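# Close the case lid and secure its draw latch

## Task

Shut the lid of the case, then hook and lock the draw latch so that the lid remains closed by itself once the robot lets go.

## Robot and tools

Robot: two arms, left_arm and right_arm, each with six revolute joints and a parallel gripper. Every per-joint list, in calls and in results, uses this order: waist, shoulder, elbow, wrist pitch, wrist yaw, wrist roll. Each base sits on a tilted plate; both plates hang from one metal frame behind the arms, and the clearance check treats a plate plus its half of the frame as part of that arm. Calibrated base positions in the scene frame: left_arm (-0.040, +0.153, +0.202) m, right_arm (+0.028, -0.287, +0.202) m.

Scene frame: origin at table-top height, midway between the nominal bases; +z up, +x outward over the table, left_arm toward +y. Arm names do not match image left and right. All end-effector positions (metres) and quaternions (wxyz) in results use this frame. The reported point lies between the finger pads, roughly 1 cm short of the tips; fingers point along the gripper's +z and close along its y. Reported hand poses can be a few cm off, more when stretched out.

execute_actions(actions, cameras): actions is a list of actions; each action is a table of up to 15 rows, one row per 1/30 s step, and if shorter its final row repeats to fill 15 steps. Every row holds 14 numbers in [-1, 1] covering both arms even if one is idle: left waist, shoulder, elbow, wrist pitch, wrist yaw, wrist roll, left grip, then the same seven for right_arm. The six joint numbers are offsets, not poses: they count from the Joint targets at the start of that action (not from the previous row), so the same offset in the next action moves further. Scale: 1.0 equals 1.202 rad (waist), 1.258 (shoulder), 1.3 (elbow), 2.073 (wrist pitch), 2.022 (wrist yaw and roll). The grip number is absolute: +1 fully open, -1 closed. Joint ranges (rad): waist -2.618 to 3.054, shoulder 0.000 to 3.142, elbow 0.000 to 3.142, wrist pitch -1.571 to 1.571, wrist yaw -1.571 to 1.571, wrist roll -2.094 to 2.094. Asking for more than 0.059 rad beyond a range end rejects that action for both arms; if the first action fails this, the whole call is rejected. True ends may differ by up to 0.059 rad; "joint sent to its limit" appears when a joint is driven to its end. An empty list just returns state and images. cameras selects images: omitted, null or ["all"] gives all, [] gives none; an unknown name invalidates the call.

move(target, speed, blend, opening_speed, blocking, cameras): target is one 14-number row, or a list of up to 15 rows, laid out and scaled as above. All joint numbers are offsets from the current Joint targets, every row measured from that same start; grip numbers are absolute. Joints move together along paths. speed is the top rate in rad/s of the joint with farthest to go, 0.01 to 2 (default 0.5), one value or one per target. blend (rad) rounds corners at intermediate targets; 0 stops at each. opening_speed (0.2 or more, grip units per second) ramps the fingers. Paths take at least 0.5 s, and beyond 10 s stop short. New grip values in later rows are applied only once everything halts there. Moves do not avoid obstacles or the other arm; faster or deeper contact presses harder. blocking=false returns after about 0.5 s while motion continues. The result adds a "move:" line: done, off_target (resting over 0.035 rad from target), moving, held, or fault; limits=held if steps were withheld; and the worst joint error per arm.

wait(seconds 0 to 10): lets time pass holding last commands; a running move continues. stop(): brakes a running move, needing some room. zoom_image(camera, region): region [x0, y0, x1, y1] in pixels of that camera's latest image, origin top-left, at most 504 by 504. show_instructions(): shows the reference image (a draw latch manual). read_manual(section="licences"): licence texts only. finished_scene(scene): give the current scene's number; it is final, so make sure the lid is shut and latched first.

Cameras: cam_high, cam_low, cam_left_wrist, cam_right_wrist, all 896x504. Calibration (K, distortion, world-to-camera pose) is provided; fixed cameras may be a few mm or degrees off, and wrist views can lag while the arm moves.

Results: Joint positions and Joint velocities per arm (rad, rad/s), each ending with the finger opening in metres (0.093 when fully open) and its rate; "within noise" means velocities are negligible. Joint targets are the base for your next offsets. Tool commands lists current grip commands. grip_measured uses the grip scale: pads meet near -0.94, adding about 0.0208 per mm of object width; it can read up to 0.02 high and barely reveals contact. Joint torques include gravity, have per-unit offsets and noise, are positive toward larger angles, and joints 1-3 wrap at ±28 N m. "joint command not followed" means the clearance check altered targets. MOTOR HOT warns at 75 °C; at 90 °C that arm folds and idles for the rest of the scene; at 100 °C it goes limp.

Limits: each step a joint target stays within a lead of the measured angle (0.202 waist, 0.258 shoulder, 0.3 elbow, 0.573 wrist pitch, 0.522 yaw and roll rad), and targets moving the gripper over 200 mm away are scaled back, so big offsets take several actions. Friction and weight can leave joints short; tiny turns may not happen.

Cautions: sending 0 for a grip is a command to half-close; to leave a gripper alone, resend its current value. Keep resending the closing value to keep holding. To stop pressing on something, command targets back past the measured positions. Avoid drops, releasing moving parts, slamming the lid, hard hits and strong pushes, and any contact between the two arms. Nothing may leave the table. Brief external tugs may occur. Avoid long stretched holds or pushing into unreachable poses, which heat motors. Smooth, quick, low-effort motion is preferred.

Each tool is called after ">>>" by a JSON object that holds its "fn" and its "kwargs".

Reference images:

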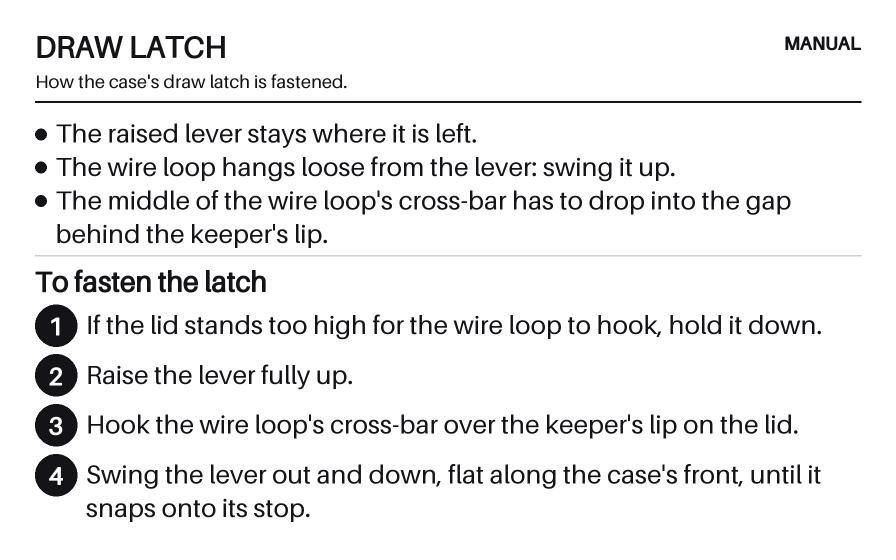

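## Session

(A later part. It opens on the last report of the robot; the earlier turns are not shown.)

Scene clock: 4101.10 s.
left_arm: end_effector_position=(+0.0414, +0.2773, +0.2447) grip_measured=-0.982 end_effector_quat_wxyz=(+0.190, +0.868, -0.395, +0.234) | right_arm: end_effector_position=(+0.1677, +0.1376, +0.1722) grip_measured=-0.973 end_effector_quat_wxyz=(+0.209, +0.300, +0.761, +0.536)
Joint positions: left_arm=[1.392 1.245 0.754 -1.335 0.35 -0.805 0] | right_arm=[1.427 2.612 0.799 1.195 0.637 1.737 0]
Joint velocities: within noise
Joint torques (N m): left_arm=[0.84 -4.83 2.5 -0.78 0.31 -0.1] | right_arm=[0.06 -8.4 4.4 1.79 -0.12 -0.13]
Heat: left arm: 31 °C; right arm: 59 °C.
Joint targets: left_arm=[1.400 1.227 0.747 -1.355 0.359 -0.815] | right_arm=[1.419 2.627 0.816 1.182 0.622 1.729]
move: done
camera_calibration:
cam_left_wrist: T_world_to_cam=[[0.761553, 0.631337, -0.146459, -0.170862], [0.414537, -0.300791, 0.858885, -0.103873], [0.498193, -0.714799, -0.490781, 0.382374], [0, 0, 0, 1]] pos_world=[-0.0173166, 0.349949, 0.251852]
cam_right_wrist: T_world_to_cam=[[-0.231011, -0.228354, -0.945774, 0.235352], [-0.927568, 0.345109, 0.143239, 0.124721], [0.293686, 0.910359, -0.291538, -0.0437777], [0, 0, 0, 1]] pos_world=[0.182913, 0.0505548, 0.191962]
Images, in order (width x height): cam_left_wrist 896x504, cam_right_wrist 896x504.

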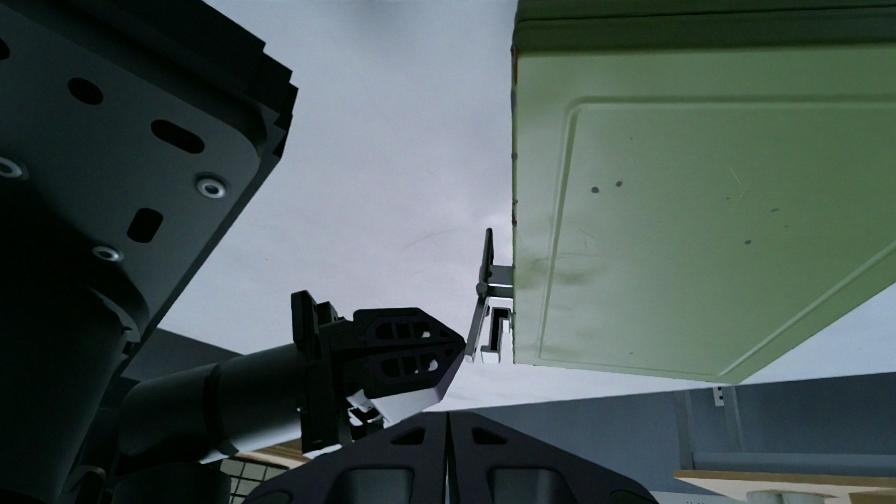

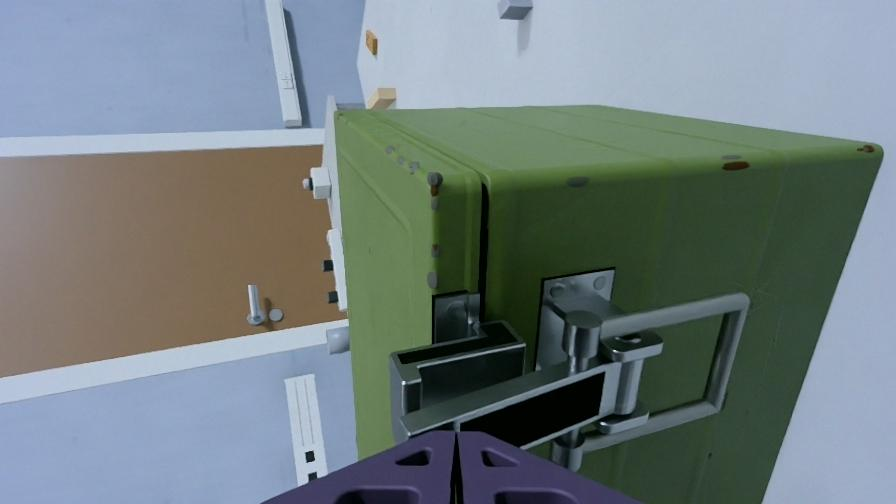

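>>> {"fn": "move", "kwargs": {"target": [0,0,0,0,0,0,-1,-0.0069,0.0025,0.0102,-0.003,-0.0033,-0.003,-1], "speed": 0.04, "cameras": ["cam_left_wrist"]}}

>>> {"fn": "zoom_image", "kwargs": {"camera": "cam_left_wrist", "region": [420, 210, 520, 380]}}

Scene clock: 4106.73 s.
left_arm: end_effector_position=(+0.0414, +0.2773, +0.2447) grip_measured=-0.982 end_effector_quat_wxyz=(+0.190, +0.868, -0.395, +0.234) | right_arm: end_effector_position=(+0.1694, +0.1393, +0.1723) grip_measured=-0.973 end_effector_quat_wxyz=(+0.209, +0.299, +0.762, +0.535)
Joint positions: left_arm=[1.392 1.245 0.754 -1.335 0.35 -0.805 0] | right_arm=[1.421 2.612 0.807 1.188 0.632 1.731 0]
Joint velocities: within noise
Joint torques (N m): left_arm=[0.85 -4.82 2.52 -0.78 0.32 -0.1] | right_arm=[-0.08 -8.25 4.74 1.78 -0.13 -0.18]
Heat: left arm: 31 °C; right arm: 58 °C.
Joint targets: left_arm=[1.400 1.227 0.747 -1.355 0.359 -0.815] | right_arm=[1.410 2.630 0.830 1.175 0.616 1.723]
move: done
camera_calibration:
cam_left_wrist: T_world_to_cam=[[0.761553, 0.631337, -0.146459, -0.170862], [0.414537, -0.300791, 0.858885, -0.103873], [0.498193, -0.714799, -0.490781, 0.382374], [0, 0, 0, 1]] pos_world=[-0.0173166, 0.349949, 0.251852]
Images, in order (width x height): cam_left_wrist 896x504.

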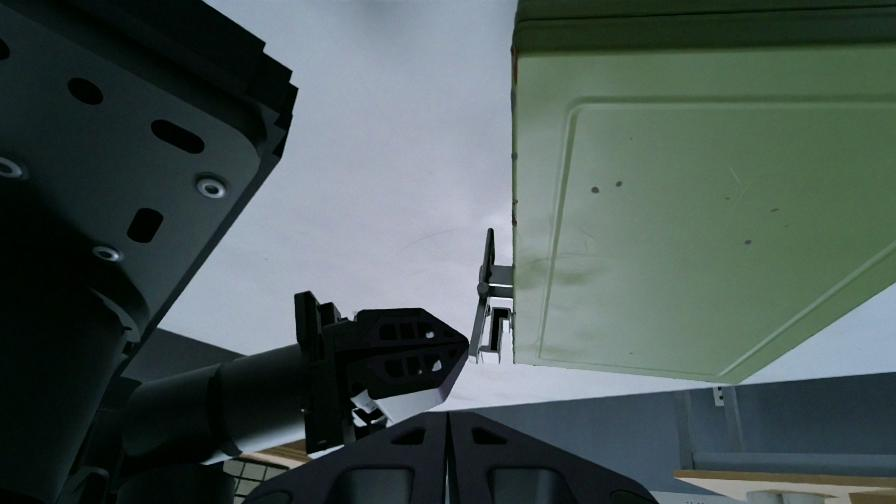

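Scaled by 2.965 from the camera's 896x504 image, which has a finer 1280x720 frame.

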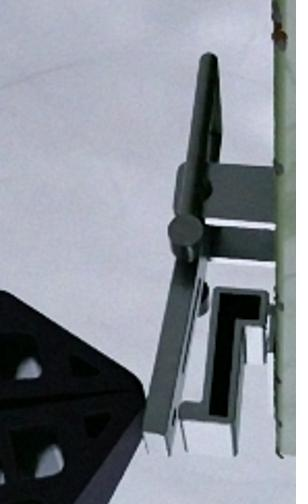

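>>> {"fn": "move", "kwargs": {"target": [[0,0,0,0,0,0,-1,0.0499,-0.0477,-0.0731,0.0314,0.0317,0.0232,-1],[0,0,0,0,0,0,-1,0.0283,0.2258,0.0554,0.1110,0.0094,0.0094,-0.74],[0,0,0,0,0,0,-1,-0.0125,0.2456,0.0908,0.1085,-0.0138,-0.0049,-0.74]], "speed": [0.2,0.4,0.25], "cameras": ["cam_left_wrist","cam_right_wrist"]}}

>>> {"fn": "zoom_image", "kwargs": {"camera": "cam_left_wrist", "region": [420, 210, 520, 380]}}

>>> {"fn": "zoom_image", "kwargs": {"camera": "cam_right_wrist", "region": [300, 260, 600, 504]}}

Scene clock: 4127.27 s.
left_arm: end_effector_position=(+0.0414, +0.2773, +0.2447) grip_measured=-0.982 end_effector_quat_wxyz=(+0.190, +0.868, -0.395, +0.234) | right_arm: end_effector_position=(+0.1682, +0.1432, +0.0998) grip_measured=-0.741 end_effector_quat_wxyz=(+0.202, +0.298, +0.761, +0.539)
Joint positions: left_arm=[1.392 1.245 0.754 -1.335 0.35 -0.805 0] | right_arm=[1.401 2.924 0.935 1.388 0.603 1.721 0.01]
Joint velocities: within noise
Joint torques (N m): left_arm=[0.84 -4.83 2.54 -0.78 0.32 -0.11] | right_arm=[0.35 -9.17 3 2.06 -0.08 -0.17]
Heat: left arm: 31 °C; right arm: 55 °C.
Joint targets: left_arm=[1.400 1.227 0.747 -1.355 0.359 -0.815] | right_arm=[1.395 2.939 0.948 1.400 0.588 1.712]
move: done
camera_calibration:
cam_left_wrist: T_world_to_cam=[[0.761553, 0.631337, -0.146459, -0.170862], [0.414537, -0.300791, 0.858885, -0.103873], [0.498193, -0.714799, -0.490781, 0.382374], [0, 0, 0, 1]] pos_world=[-0.0173166, 0.349949, 0.251852]
cam_right_wrist: T_world_to_cam=[[-0.233275, -0.222695, -0.946567, 0.167869], [-0.930788, 0.332884, 0.15107, 0.135073], [0.281455, 0.916294, -0.284935, -0.0696031], [0, 0, 0, 1]] pos_world=[0.184474, 0.0561969, 0.118661]
Images, in order (width x height): cam_left_wrist 896x504, cam_right_wrist 896x504.

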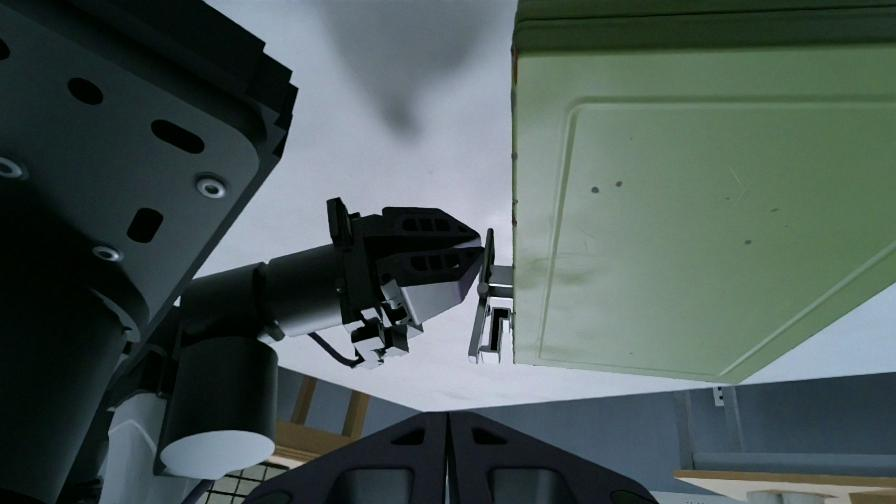

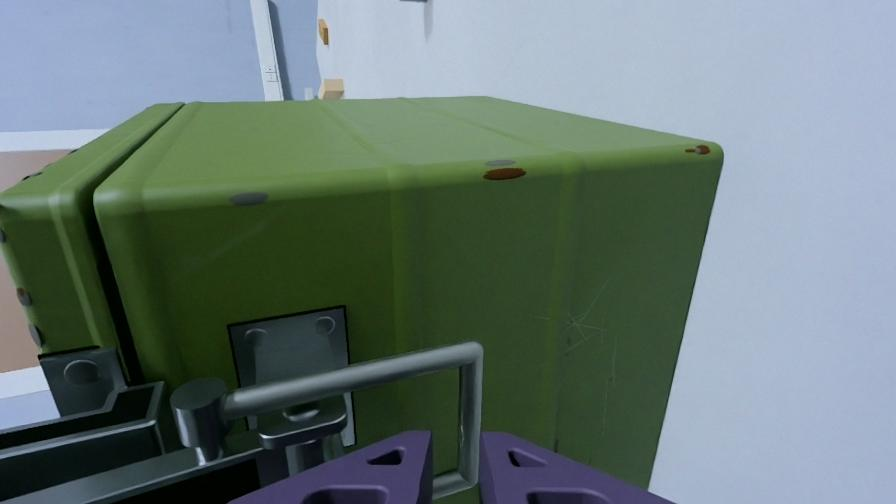

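Scaled by 2.965 from the camera's 896x504 image, which has a finer 1280x720 frame.

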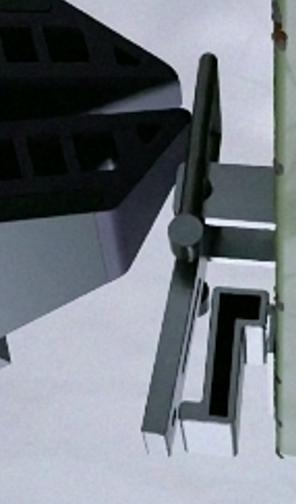

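Scaled by 1.680 from the camera's 896x504 image, which has a finer 1280x720 frame.

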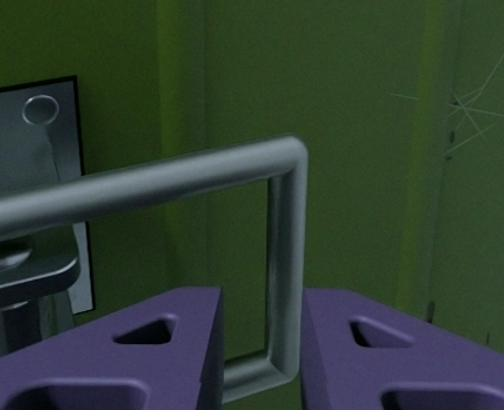

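>>> {"fn": "move", "kwargs": {"target": [[0,0,0,0,0,0,-1,-0.011,0.0127,0.0046,0.0005,-0.005,-0.0035,-0.74],[0,0,0,0,0,0,-1,-0.0233,0.0135,0.0246,0.0015,-0.0109,-0.0079,-0.74],[0,0,0,0,0,0,-1,-0.0253,0.0135,0.0286,0.0015,-0.0109,-0.0079,-0.74],[0,0,0,0,0,0,-1,-0.0253,0.0135,0.0286,0.0015,-0.0109,-0.0079,-0.88]], "speed": 0.15, "opening_speed": 0.4, "cameras": ["cam_left_wrist","cam_right_wrist"]}}

>>> {"fn": "zoom_image", "kwargs": {"camera": "cam_left_wrist", "region": [450, 220, 520, 300]}}

>>> {"fn": "zoom_image", "kwargs": {"camera": "cam_right_wrist", "region": [300, 260, 600, 504]}}

Scene clock: 4137.53 s.
left_arm: end_effector_position=(+0.0414, +0.2773, +0.2447) grip_measured=-0.982 end_effector_quat_wxyz=(+0.190, +0.868, -0.395, +0.234) | right_arm: end_effector_position=(+0.1760, +0.1465, +0.0946) grip_measured=-0.874 end_effector_quat_wxyz=(+0.202, +0.298, +0.761, +0.539)
Joint positions: left_arm=[1.392 1.245 0.754 -1.335 0.35 -0.805 0] | right_arm=[1.375 2.945 0.964 1.388 0.582 1.705 0.003]
Joint velocities: within noise
Joint torques (N m): left_arm=[0.85 -4.83 2.52 -0.78 0.32 -0.11] | right_arm=[-0.16 -9.54 3.55 2.08 -0.13 -0.17]
Heat: left arm: 31 °C; right arm: 55 °C.
Joint targets: left_arm=[1.400 1.227 0.747 -1.355 0.359 -0.815] | right_arm=[1.365 2.956 0.985 1.404 0.566 1.696]
move: done
camera_calibration:
cam_left_wrist: T_world_to_cam=[[0.761553, 0.631337, -0.146459, -0.170862], [0.414537, -0.300791, 0.858885, -0.103873], [0.498193, -0.714799, -0.490781, 0.382374], [0, 0, 0, 1]] pos_world=[-0.0173166, 0.349949, 0.251852]
cam_right_wrist: T_world_to_cam=[[-0.234531, -0.223283, -0.946118, 0.165806], [-0.930242, 0.334099, 0.151749, 0.141732], [0.282215, 0.915709, -0.286064, -0.0763062], [0, 0, 0, 1]] pos_world=[0.192267, 0.0595431, 0.113536]
Images, in order (width x height): cam_left_wrist 896x504, cam_right_wrist 896x504.

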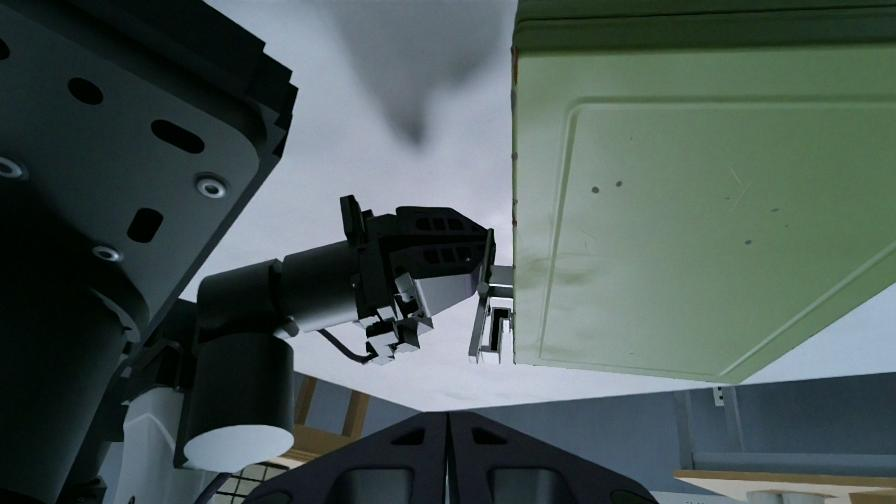

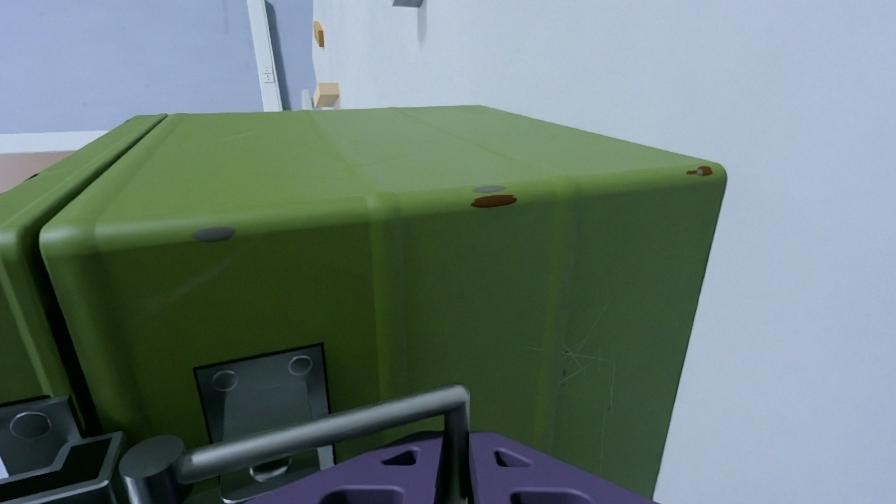

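Scaled by 6.300 from the camera's 896x504 image, which has a finer 1280x720 frame.

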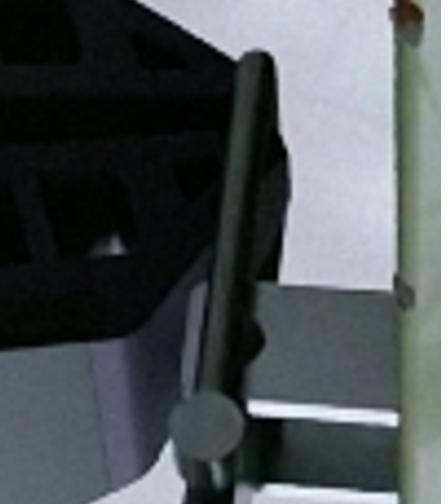

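Scaled by 1.680 from the camera's 896x504 image, which has a finer 1280x720 frame.

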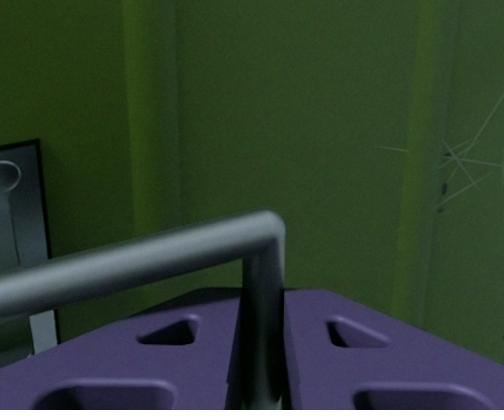

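>>> {"fn": "move", "kwargs": {"target": [[0,0,0,0,0,0,-1,0.0108,-0.0405,-0.0177,0.0082,0.0129,0.0064,-0.88],[0,0,0,0,0,0,-1,0.0599,-0.0715,-0.0869,0.0135,0.0415,0.0247,-0.88],[0,0,0,0,0,0,-1,0.0957,-0.1304,-0.1531,0.0135,0.0618,0.0391,-0.88],[0,0,0,0,0,0,-1,0.1123,-0.2178,-0.2008,-0.0285,0.0687,0.0475,-0.88],[0,0,0,0,0,0,-1,0.1090,-0.2687,-0.1985,-0.0516,0.0668,0.0475,-0.88],[0,0,0,0,0,0,-1,0.1090,-0.2687,-0.1985,-0.0516,0.0668,0.0475,-0.78]], "speed": [0.12,0.12,0.12,0.08,0.06,0.06], "opening_speed": 0.4, "cameras": ["cam_left_wrist","cam_right_wrist"]}}

>>> {"fn": "zoom_image", "kwargs": {"camera": "cam_left_wrist", "region": [380, 220, 520, 340]}}

>>> {"fn": "zoom_image", "kwargs": {"camera": "cam_right_wrist", "region": [300, 260, 600, 504]}}

Scene clock: 4165.07 s.
left_arm: end_effector_position=(+0.0414, +0.2773, +0.2447) grip_measured=-0.982 end_effector_quat_wxyz=(+0.190, +0.868, -0.395, +0.234) | right_arm: end_effector_position=(+0.1460, +0.1116, +0.1557) grip_measured=-0.781 end_effector_quat_wxyz=(+0.216, +0.300, +0.764, +0.529)
Joint positions: left_arm=[1.392 1.245 0.754 -1.335 0.35 -0.805 0] | right_arm=[1.496 2.653 0.713 1.275 0.705 1.787 0.008]
Joint velocities: within noise
Joint torques (N m): left_arm=[0.87 -4.83 2.56 -0.78 0.32 -0.1] | right_arm=[0.5 -12.42 3.49 2.03 0.06 -0.02]
Heat: left arm: 31 °C; right arm: 56 °C.
Joint targets: left_arm=[1.400 1.227 0.747 -1.355 0.359 -0.815] | right_arm=[1.496 2.618 0.727 1.297 0.701 1.792]
move: done; target 6's new numbers were sent with right_arm's shoulder 0.039 rad from that target
camera_calibration:
cam_left_wrist: T_world_to_cam=[[0.761553, 0.631337, -0.146459, -0.170862], [0.414537, -0.300791, 0.858885, -0.103873], [0.498193, -0.714799, -0.490781, 0.382374], [0, 0, 0, 1]] pos_world=[-0.0173166, 0.349949, 0.251852]
cam_right_wrist: T_world_to_cam=[[-0.227155, -0.242163, -0.94327, 0.209321], [-0.925353, 0.355547, 0.131562, 0.11618], [0.303517, 0.902742, -0.30485, -0.0171249], [0, 0, 0, 1]] pos_world=[0.160253, 0.024842, 0.176941]
Images, in order (width x height): cam_left_wrist 896x504, cam_right_wrist 896x504.

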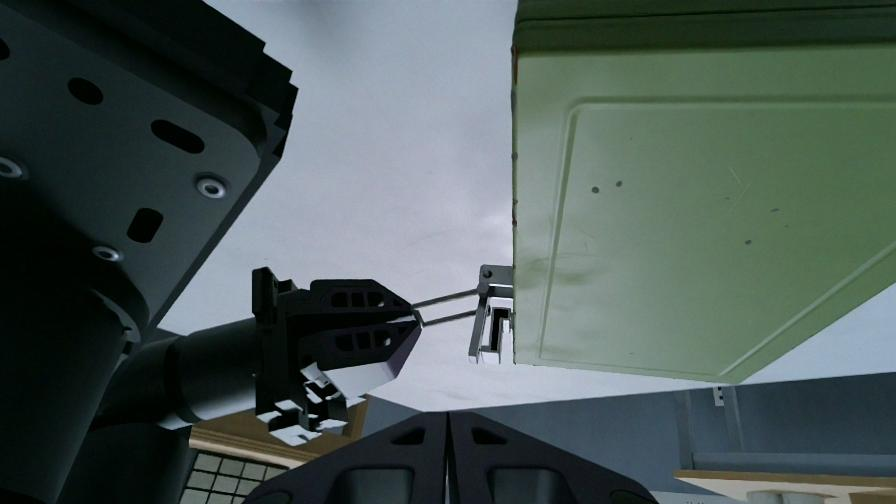

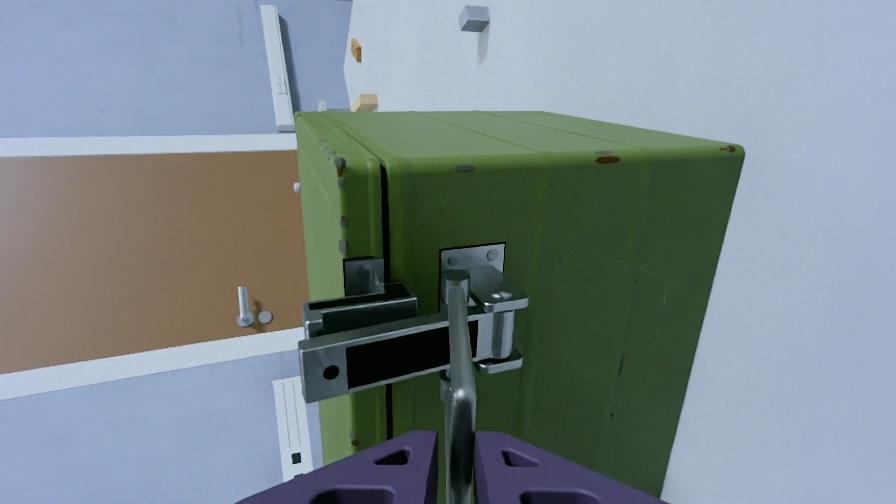

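Scaled by 3.600 from the camera's 896x504 image, which has a finer 1280x720 frame.

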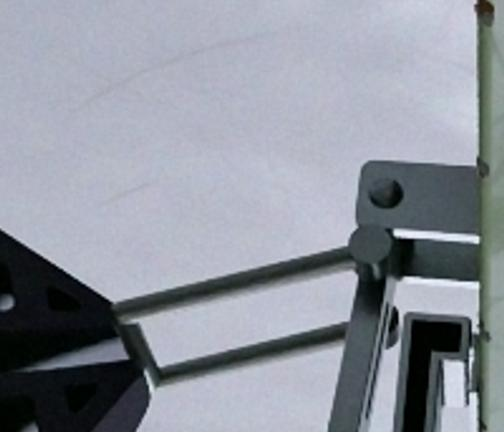

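Scaled by 1.680 from the camera's 896x504 image, which has a finer 1280x720 frame.

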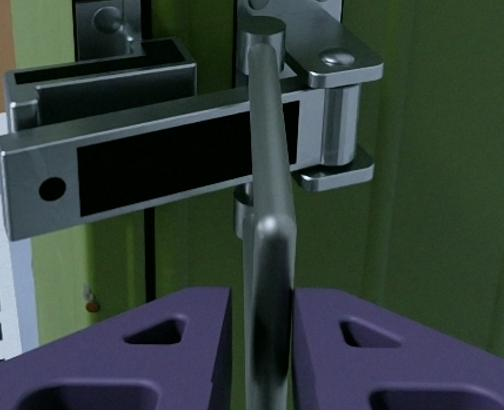

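>>> {"fn": "move", "kwargs": {"target": [0,0,0,0,0,0,-1,-0.0594,0.0016,-0.0508,0.0449,-0.0366,-0.0302,-0.78], "speed": 0.08, "cameras": ["cam_left_wrist","cam_right_wrist"]}}

>>> {"fn": "zoom_image", "kwargs": {"camera": "cam_left_wrist", "region": [395, 290, 455, 350]}}

>>> {"fn": "zoom_image", "kwargs": {"camera": "cam_right_wrist", "region": [300, 260, 600, 504]}}

Scene clock: 4171.67 s.
left_arm: end_effector_position=(+0.0414, +0.2773, +0.2447) grip_measured=-0.982 end_effector_quat_wxyz=(+0.190, +0.868, -0.395, +0.234) | right_arm: end_effector_position=(+0.1620, +0.1021, +0.1578) grip_measured=-0.781 end_effector_quat_wxyz=(+0.209, +0.300, +0.761, +0.536)
Joint positions: left_arm=[1.392 1.245 0.754 -1.335 0.35 -0.805 0] | right_arm=[1.431 2.653 0.666 1.367 0.642 1.74 0.008]
Joint velocities: within noise
Joint torques (N m): left_arm=[0.85 -4.85 2.51 -0.78 0.31 -0.1] | right_arm=[0.08 -12.01 1.51 2.12 -0.07 -0.15]
Heat: left arm: 31 °C; right arm: 56 °C.
Joint targets: left_arm=[1.400 1.227 0.747 -1.355 0.359 -0.815] | right_arm=[1.424 2.620 0.661 1.390 0.627 1.731]
move: done
camera_calibration:
cam_left_wrist: T_world_to_cam=[[0.761553, 0.631337, -0.146459, -0.170862], [0.414537, -0.300791, 0.858885, -0.103873], [0.498193, -0.714799, -0.490781, 0.382374], [0, 0, 0, 1]] pos_world=[-0.0173166, 0.349949, 0.251852]
cam_right_wrist: T_world_to_cam=[[-0.23038, -0.2279, -0.946037, 0.212135], [-0.927465, 0.345653, 0.142589, 0.133784], [0.294505, 0.910267, -0.291001, -0.014206], [0, 0, 0, 1]] pos_world=[0.177136, 0.0150337, 0.177477]
Images, in order (width x height): cam_left_wrist 896x504, cam_right_wrist 896x504.

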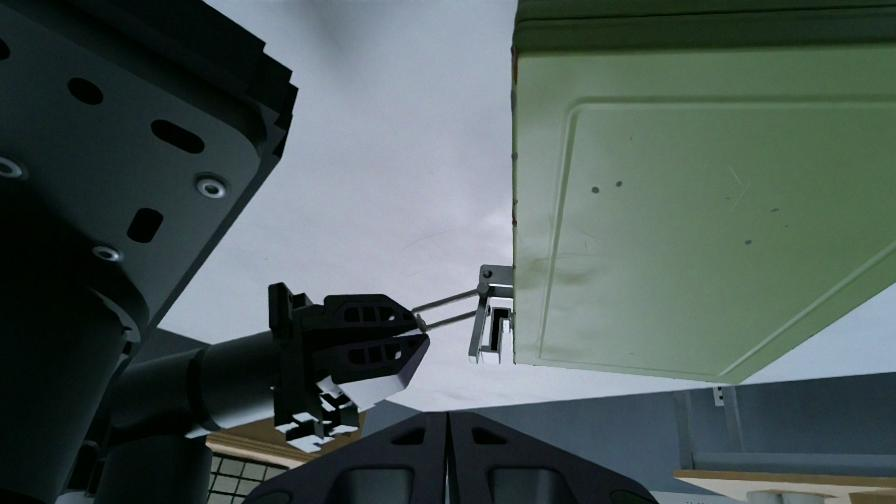

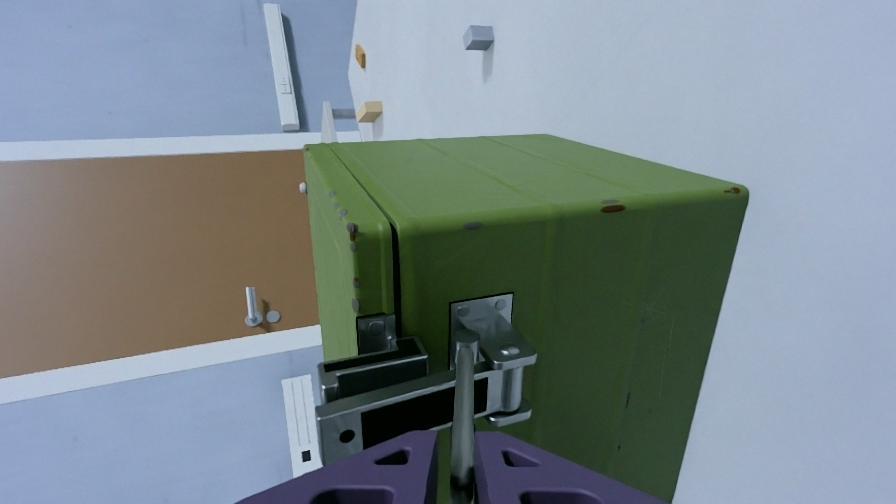

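Scaled by 8.400 from the camera's 896x504 image, which has a finer 1280x720 frame.

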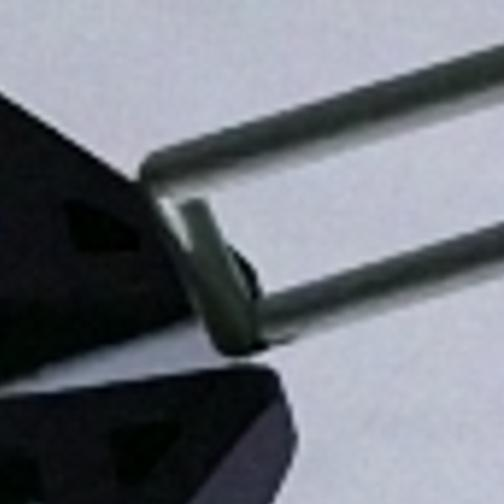

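Scaled by 1.680 from the camera's 896x504 image, which has a finer 1280x720 frame.

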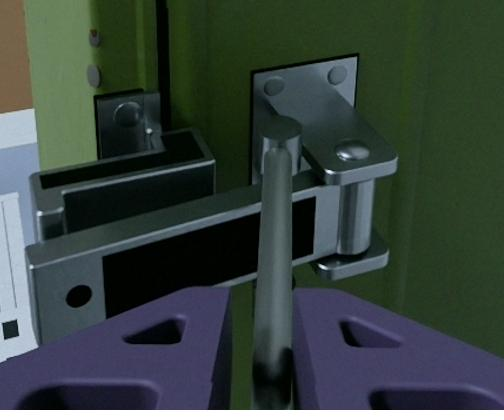

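>>> {"fn": "move", "kwargs": {"target": [0,0,0,0,0,0,-1,0,0,0,0,0,0,-0.90], "opening_speed": 0.3, "cameras": ["cam_left_wrist","cam_right_wrist"]}}

>>> {"fn": "zoom_image", "kwargs": {"camera": "cam_left_wrist", "region": [395, 270, 495, 350]}}

>>> {"fn": "zoom_image", "kwargs": {"camera": "cam_right_wrist", "region": [380, 350, 540, 504]}}

Scene clock: 4183.33 s.
left_arm: end_effector_position=(+0.0414, +0.2773, +0.2447) grip_measured=-0.982 end_effector_quat_wxyz=(+0.190, +0.868, -0.395, +0.234) | right_arm: end_effector_position=(+0.1619, +0.1022, +0.1579) grip_measured=-0.893 end_effector_quat_wxyz=(+0.209, +0.300, +0.761, +0.536)
Joint positions: left_arm=[1.392 1.245 0.754 -1.335 0.35 -0.805 0] | right_arm=[1.431 2.653 0.666 1.368 0.641 1.739 0.002]
Joint velocities: within noise
Joint torques (N m): left_arm=[0.83 -4.85 2.52 -0.78 0.32 -0.1] | right_arm=[0.08 -12.07 1.43 2.12 -0.09 -0.16]
Heat: left arm: 31 °C; right arm: 57 °C.
Joint targets: left_arm=[1.400 1.227 0.747 -1.355 0.359 -0.815] | right_arm=[1.424 2.620 0.661 1.390 0.627 1.731]
move: done
camera_calibration:
cam_left_wrist: T_world_to_cam=[[0.761553, 0.631337, -0.146459, -0.170862], [0.414537, -0.300791, 0.858885, -0.103873], [0.498193, -0.714799, -0.490781, 0.382374], [0, 0, 0, 1]] pos_world=[-0.0173166, 0.349949, 0.251852]
cam_right_wrist: T_world_to_cam=[[-0.229866, -0.227777, -0.946192, 0.212197], [-0.927825, 0.344762, 0.142409, 0.133821], [0.293774, 0.910635, -0.290586, -0.0142549], [0, 0, 0, 1]] pos_world=[0.177127, 0.0151782, 0.17758]
Images, in order (width x height): cam_left_wrist 896x504, cam_right_wrist 896x504.

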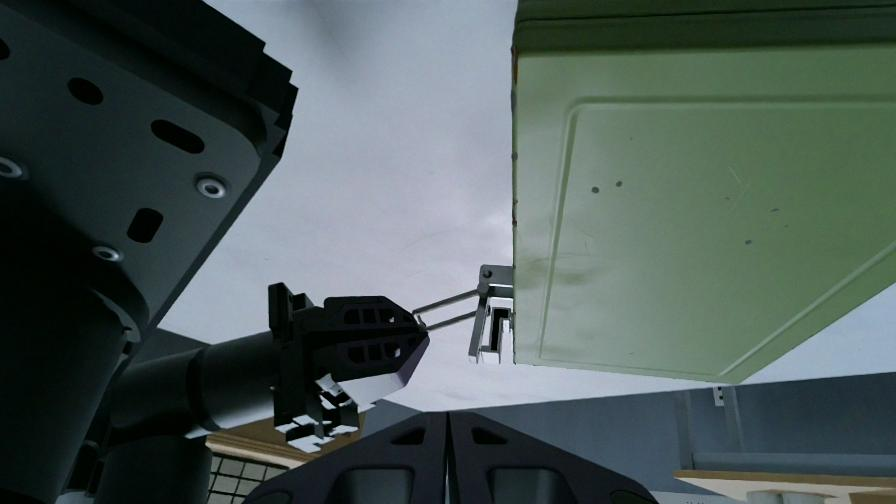

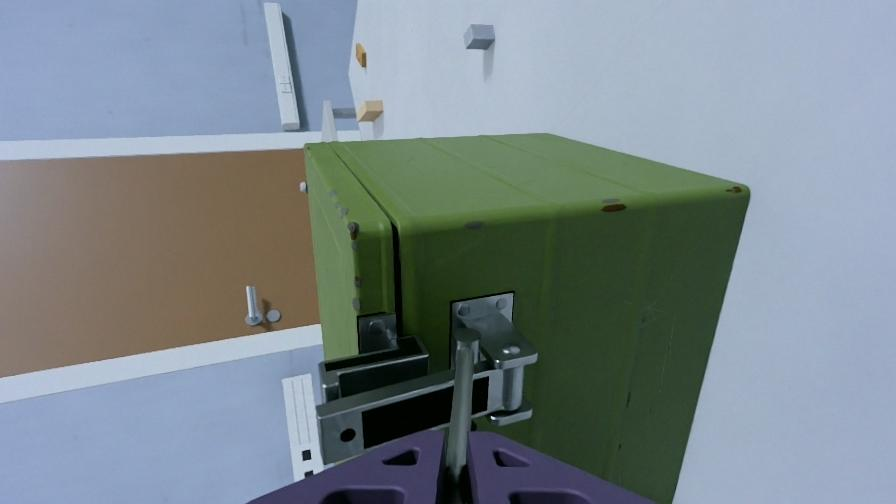

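Scaled by 5.040 from the camera's 896x504 image, which has a finer 1280x720 frame.

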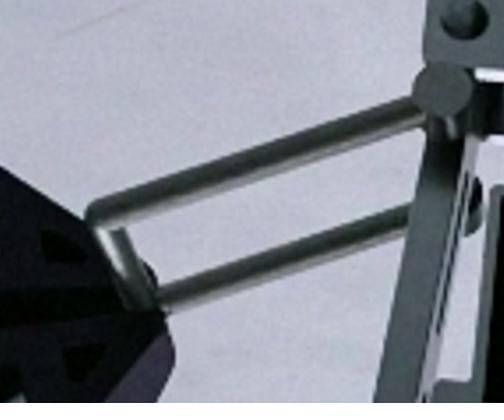

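Scaled by 3.150 from the camera's 896x504 image, which has a finer 1280x720 frame.

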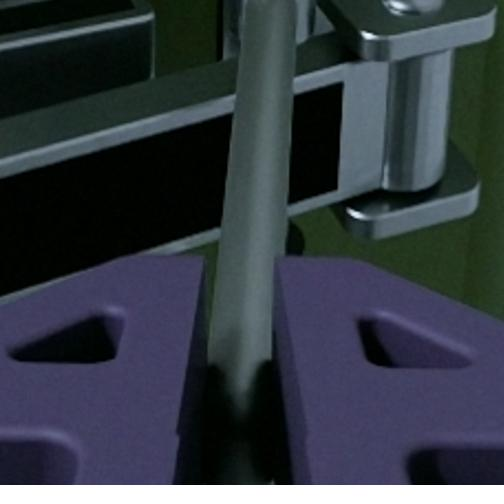

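>>> {"fn": "move", "kwargs": {"target": [[0,0,0,0,0,0,-1,0,0,0.0131,-0.0159,0,0.0084,-0.90],[0,0,0,0,0,0,-1,-0.0133,-0.1113,0.0331,-0.1476,-0.0173,0.0386,-0.90],[0,0,0,0,0,0,-1,-0.0275,-0.1932,0.0631,-0.2716,-0.0361,0.0648,-0.90],[0,0,0,0,0,0,-1,-0.0483,-0.2623,0.1292,-0.4192,-0.0628,0.09,-0.90],[0,0,0,0,0,0,-1,-0.0707,-0.2965,0.22,-0.5572,-0.0925,0.1093,-0.90],[0,0,0,0,0,0,-1,-0.0865,-0.2846,0.2908,-0.6425,-0.1123,0.1182,-0.90],[0,0,0,0,0,0,-1,-0.1032,-0.2544,0.3692,-0.7236,-0.132,0.1251,-0.90]], "speed": 0.2, "blend": 0.01, "cameras": ["cam_left_wrist","cam_right_wrist"]}}

>>> {"fn": "zoom_image", "kwargs": {"camera": "cam_left_wrist", "region": [420, 270, 520, 400]}}

>>> {"fn": "zoom_image", "kwargs": {"camera": "cam_right_wrist", "region": [380, 350, 540, 504]}}

Scene clock: 4271.47 s.
left_arm: end_effector_position=(+0.0414, +0.2773, +0.2447) grip_measured=-0.982 end_effector_quat_wxyz=(+0.190, +0.868, -0.395, +0.234) | right_arm: end_effector_position=(+0.1760, +0.1180, +0.1813) grip_measured=-0.893 end_effector_quat_wxyz=(+0.100, +0.350, +0.892, +0.269)
Joint positions: left_arm=[1.392 1.245 0.754 -1.335 0.35 -0.805 0] | right_arm=[1.306 2.293 1.114 -0.088 0.368 1.974 0.002]
Joint velocities: within noise
Joint torques (N m): left_arm=[0.87 -4.82 2.51 -0.78 0.32 -0.1] | right_arm=[0.32 -9.28 7.41 1.03 0.05 0.02]
Heat: left arm: 31 °C; right arm: 58 °C.
Joint targets: left_arm=[1.400 1.227 0.747 -1.355 0.359 -0.815] | right_arm=[1.300 2.300 1.141 -0.110 0.360 1.984]
move: done
camera_calibration:
cam_left_wrist: T_world_to_cam=[[0.761553, 0.631337, -0.146459, -0.170862], [0.414537, -0.300791, 0.858885, -0.103873], [0.498193, -0.714799, -0.490781, 0.382374], [0, 0, 0, 1]] pos_world=[-0.0173166, 0.349949, 0.251852]
cam_right_wrist: T_world_to_cam=[[-0.572567, -0.597273, -0.561633, 0.275367], [-0.818399, 0.457235, 0.348081, 0.068219], [0.0488987, 0.658939, -0.750605, 0.130214], [0, 0, 0, 1]] pos_world=[0.207129, 0.0474744, 0.228649]
Images, in order (width x height): cam_left_wrist 896x504, cam_right_wrist 896x504.

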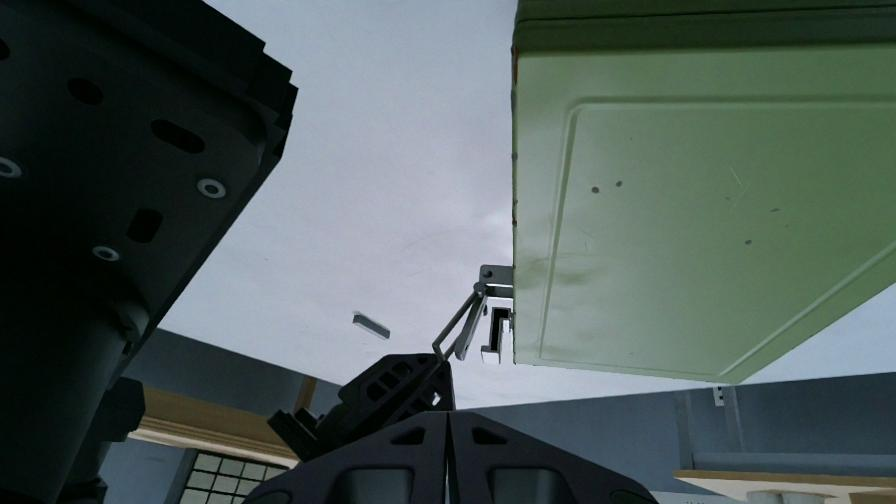

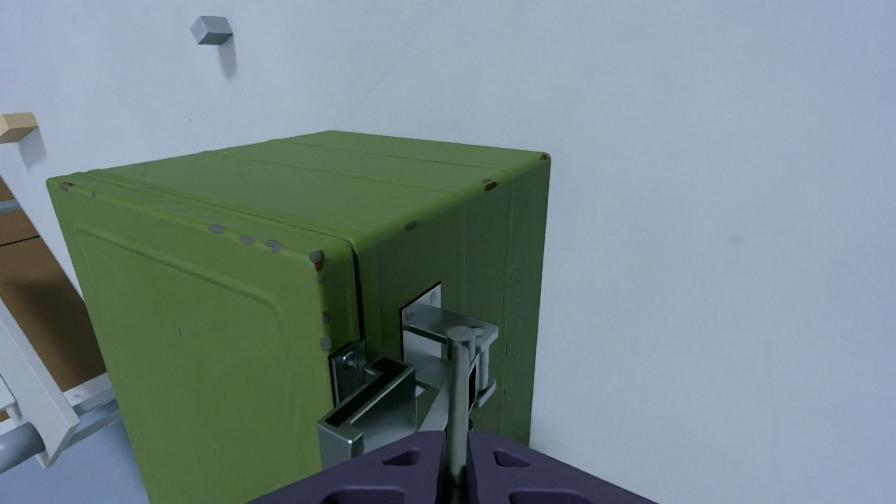

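Scaled by 3.877 from the camera's 896x504 image, which has a finer 1280x720 frame.

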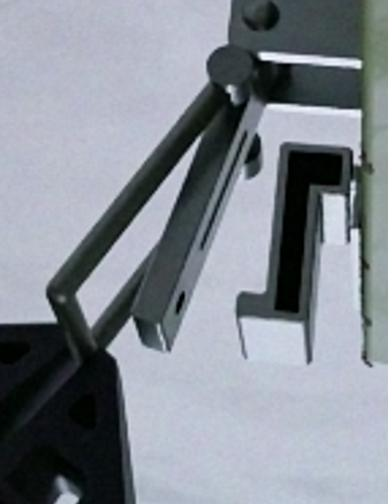

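Scaled by 3.150 from the camera's 896x504 image, which has a finer 1280x720 frame.

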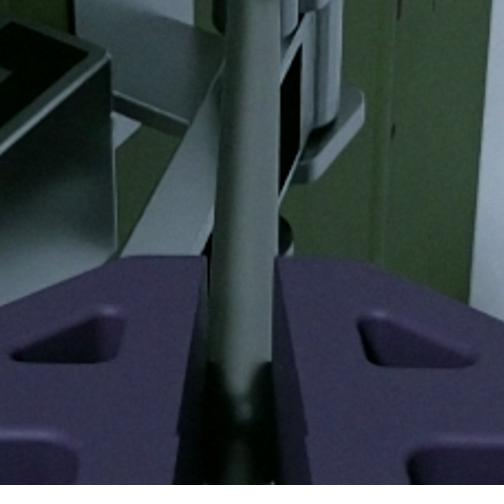

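>>> {"fn": "move", "kwargs": {"target": [[0,0,0,0,0,0,-1,-0.0125,0.0262,0.0677,-0.0625,-0.0153,0.0045,-0.90],[0,0,0,0,0,0,-1,-0.025,0.0493,0.14,-0.1235,-0.0312,0.0074,-0.90],[0,0,0,0,0,0,-1,-0.0374,0.0787,0.2169,-0.1838,-0.046,0.0089,-0.90],[0,0,0,0,0,0,-1,-0.0499,0.1153,0.2988,-0.2431,-0.0613,0.0099,-0.90]], "speed": 0.15, "blend": 0.01, "cameras": ["cam_left_wrist","cam_right_wrist"]}}

>>> {"fn": "zoom_image", "kwargs": {"camera": "cam_left_wrist", "region": [420, 270, 520, 400]}}

>>> {"fn": "zoom_image", "kwargs": {"camera": "cam_right_wrist", "region": [340, 300, 540, 504]}}

Scene clock: 4331.20 s.
left_arm: end_effector_position=(+0.0414, +0.2773, +0.2447) grip_measured=-0.982 end_effector_quat_wxyz=(+0.190, +0.868, -0.395, +0.234) | right_arm: end_effector_position=(+0.1852, +0.1274, +0.1859) grip_measured=-0.893 end_effector_quat_wxyz=(+0.054, +0.361, +0.920, +0.142)
Joint positions: left_arm=[1.392 1.245 0.754 -1.335 0.35 -0.805 0] | right_arm=[1.248 2.429 1.504 -0.593 0.253 1.995 0.002]
Joint velocities: within noise
Joint torques (N m): left_arm=[0.87 -4.82 2.52 -0.78 0.32 -0.1] | right_arm=[0.75 -9.91 7.79 0.57 -0.15 0.15]
Heat: left arm: 31 °C; right arm: 53 °C.
Joint targets: left_arm=[1.400 1.227 0.747 -1.355 0.359 -0.815] | right_arm=[1.240 2.445 1.529 -0.614 0.236 2.005]
move: done
camera_calibration:
cam_left_wrist: T_world_to_cam=[[0.761553, 0.631337, -0.146459, -0.170862], [0.414537, -0.300791, 0.858885, -0.103873], [0.498193, -0.714799, -0.490781, 0.382374], [0, 0, 0, 1]] pos_world=[-0.0173166, 0.349949, 0.251852]
cam_right_wrist: T_world_to_cam=[[-0.6532, -0.688426, -0.315277, 0.269533], [-0.750745, 0.534639, 0.387998, 0.0400696], [-0.0985485, 0.490132, -0.866059, 0.197276], [0, 0, 0, 1]] pos_world=[0.225582, 0.0674391, 0.240283]
Images, in order (width x height): cam_left_wrist 896x504, cam_right_wrist 896x504.

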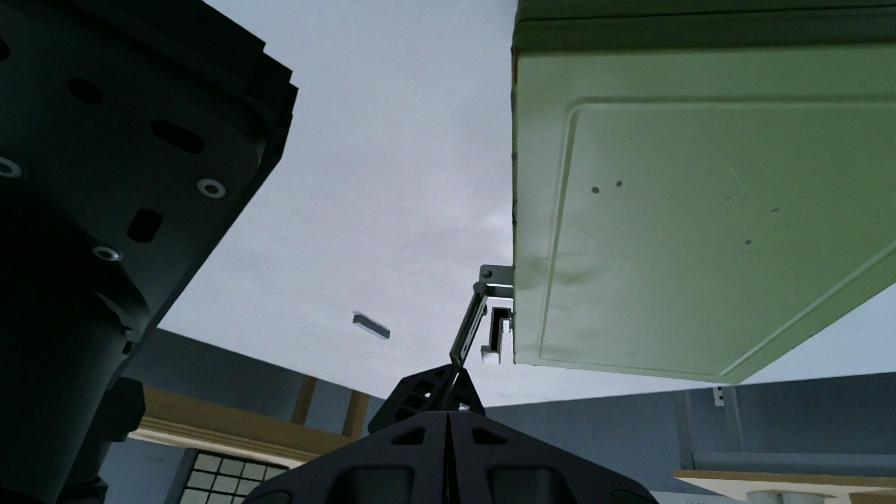

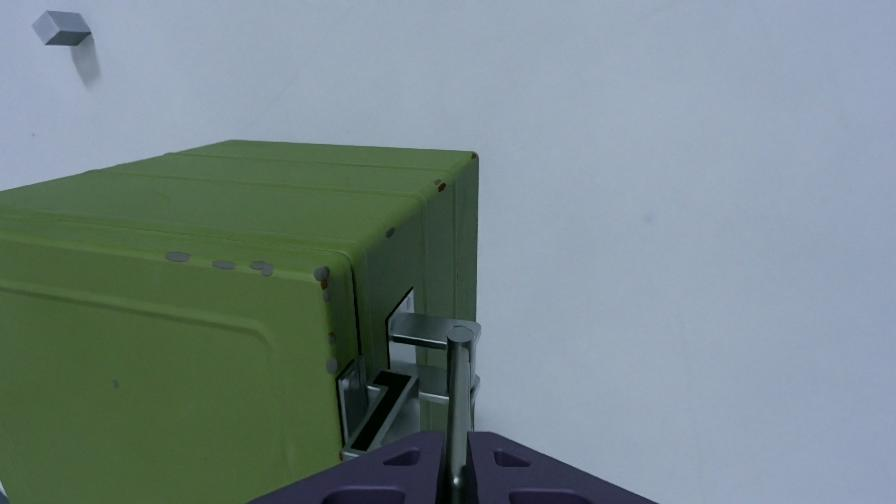

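Scaled by 3.877 from the camera's 896x504 image, which has a finer 1280x720 frame.

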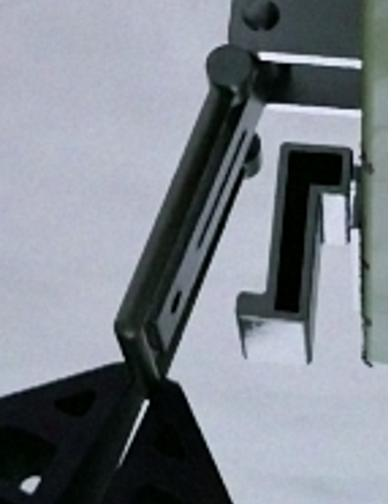

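Scaled by 2.471 from the camera's 896x504 image, which has a finer 1280x720 frame.

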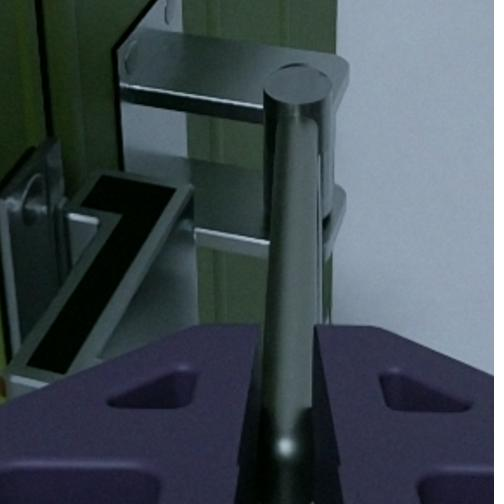

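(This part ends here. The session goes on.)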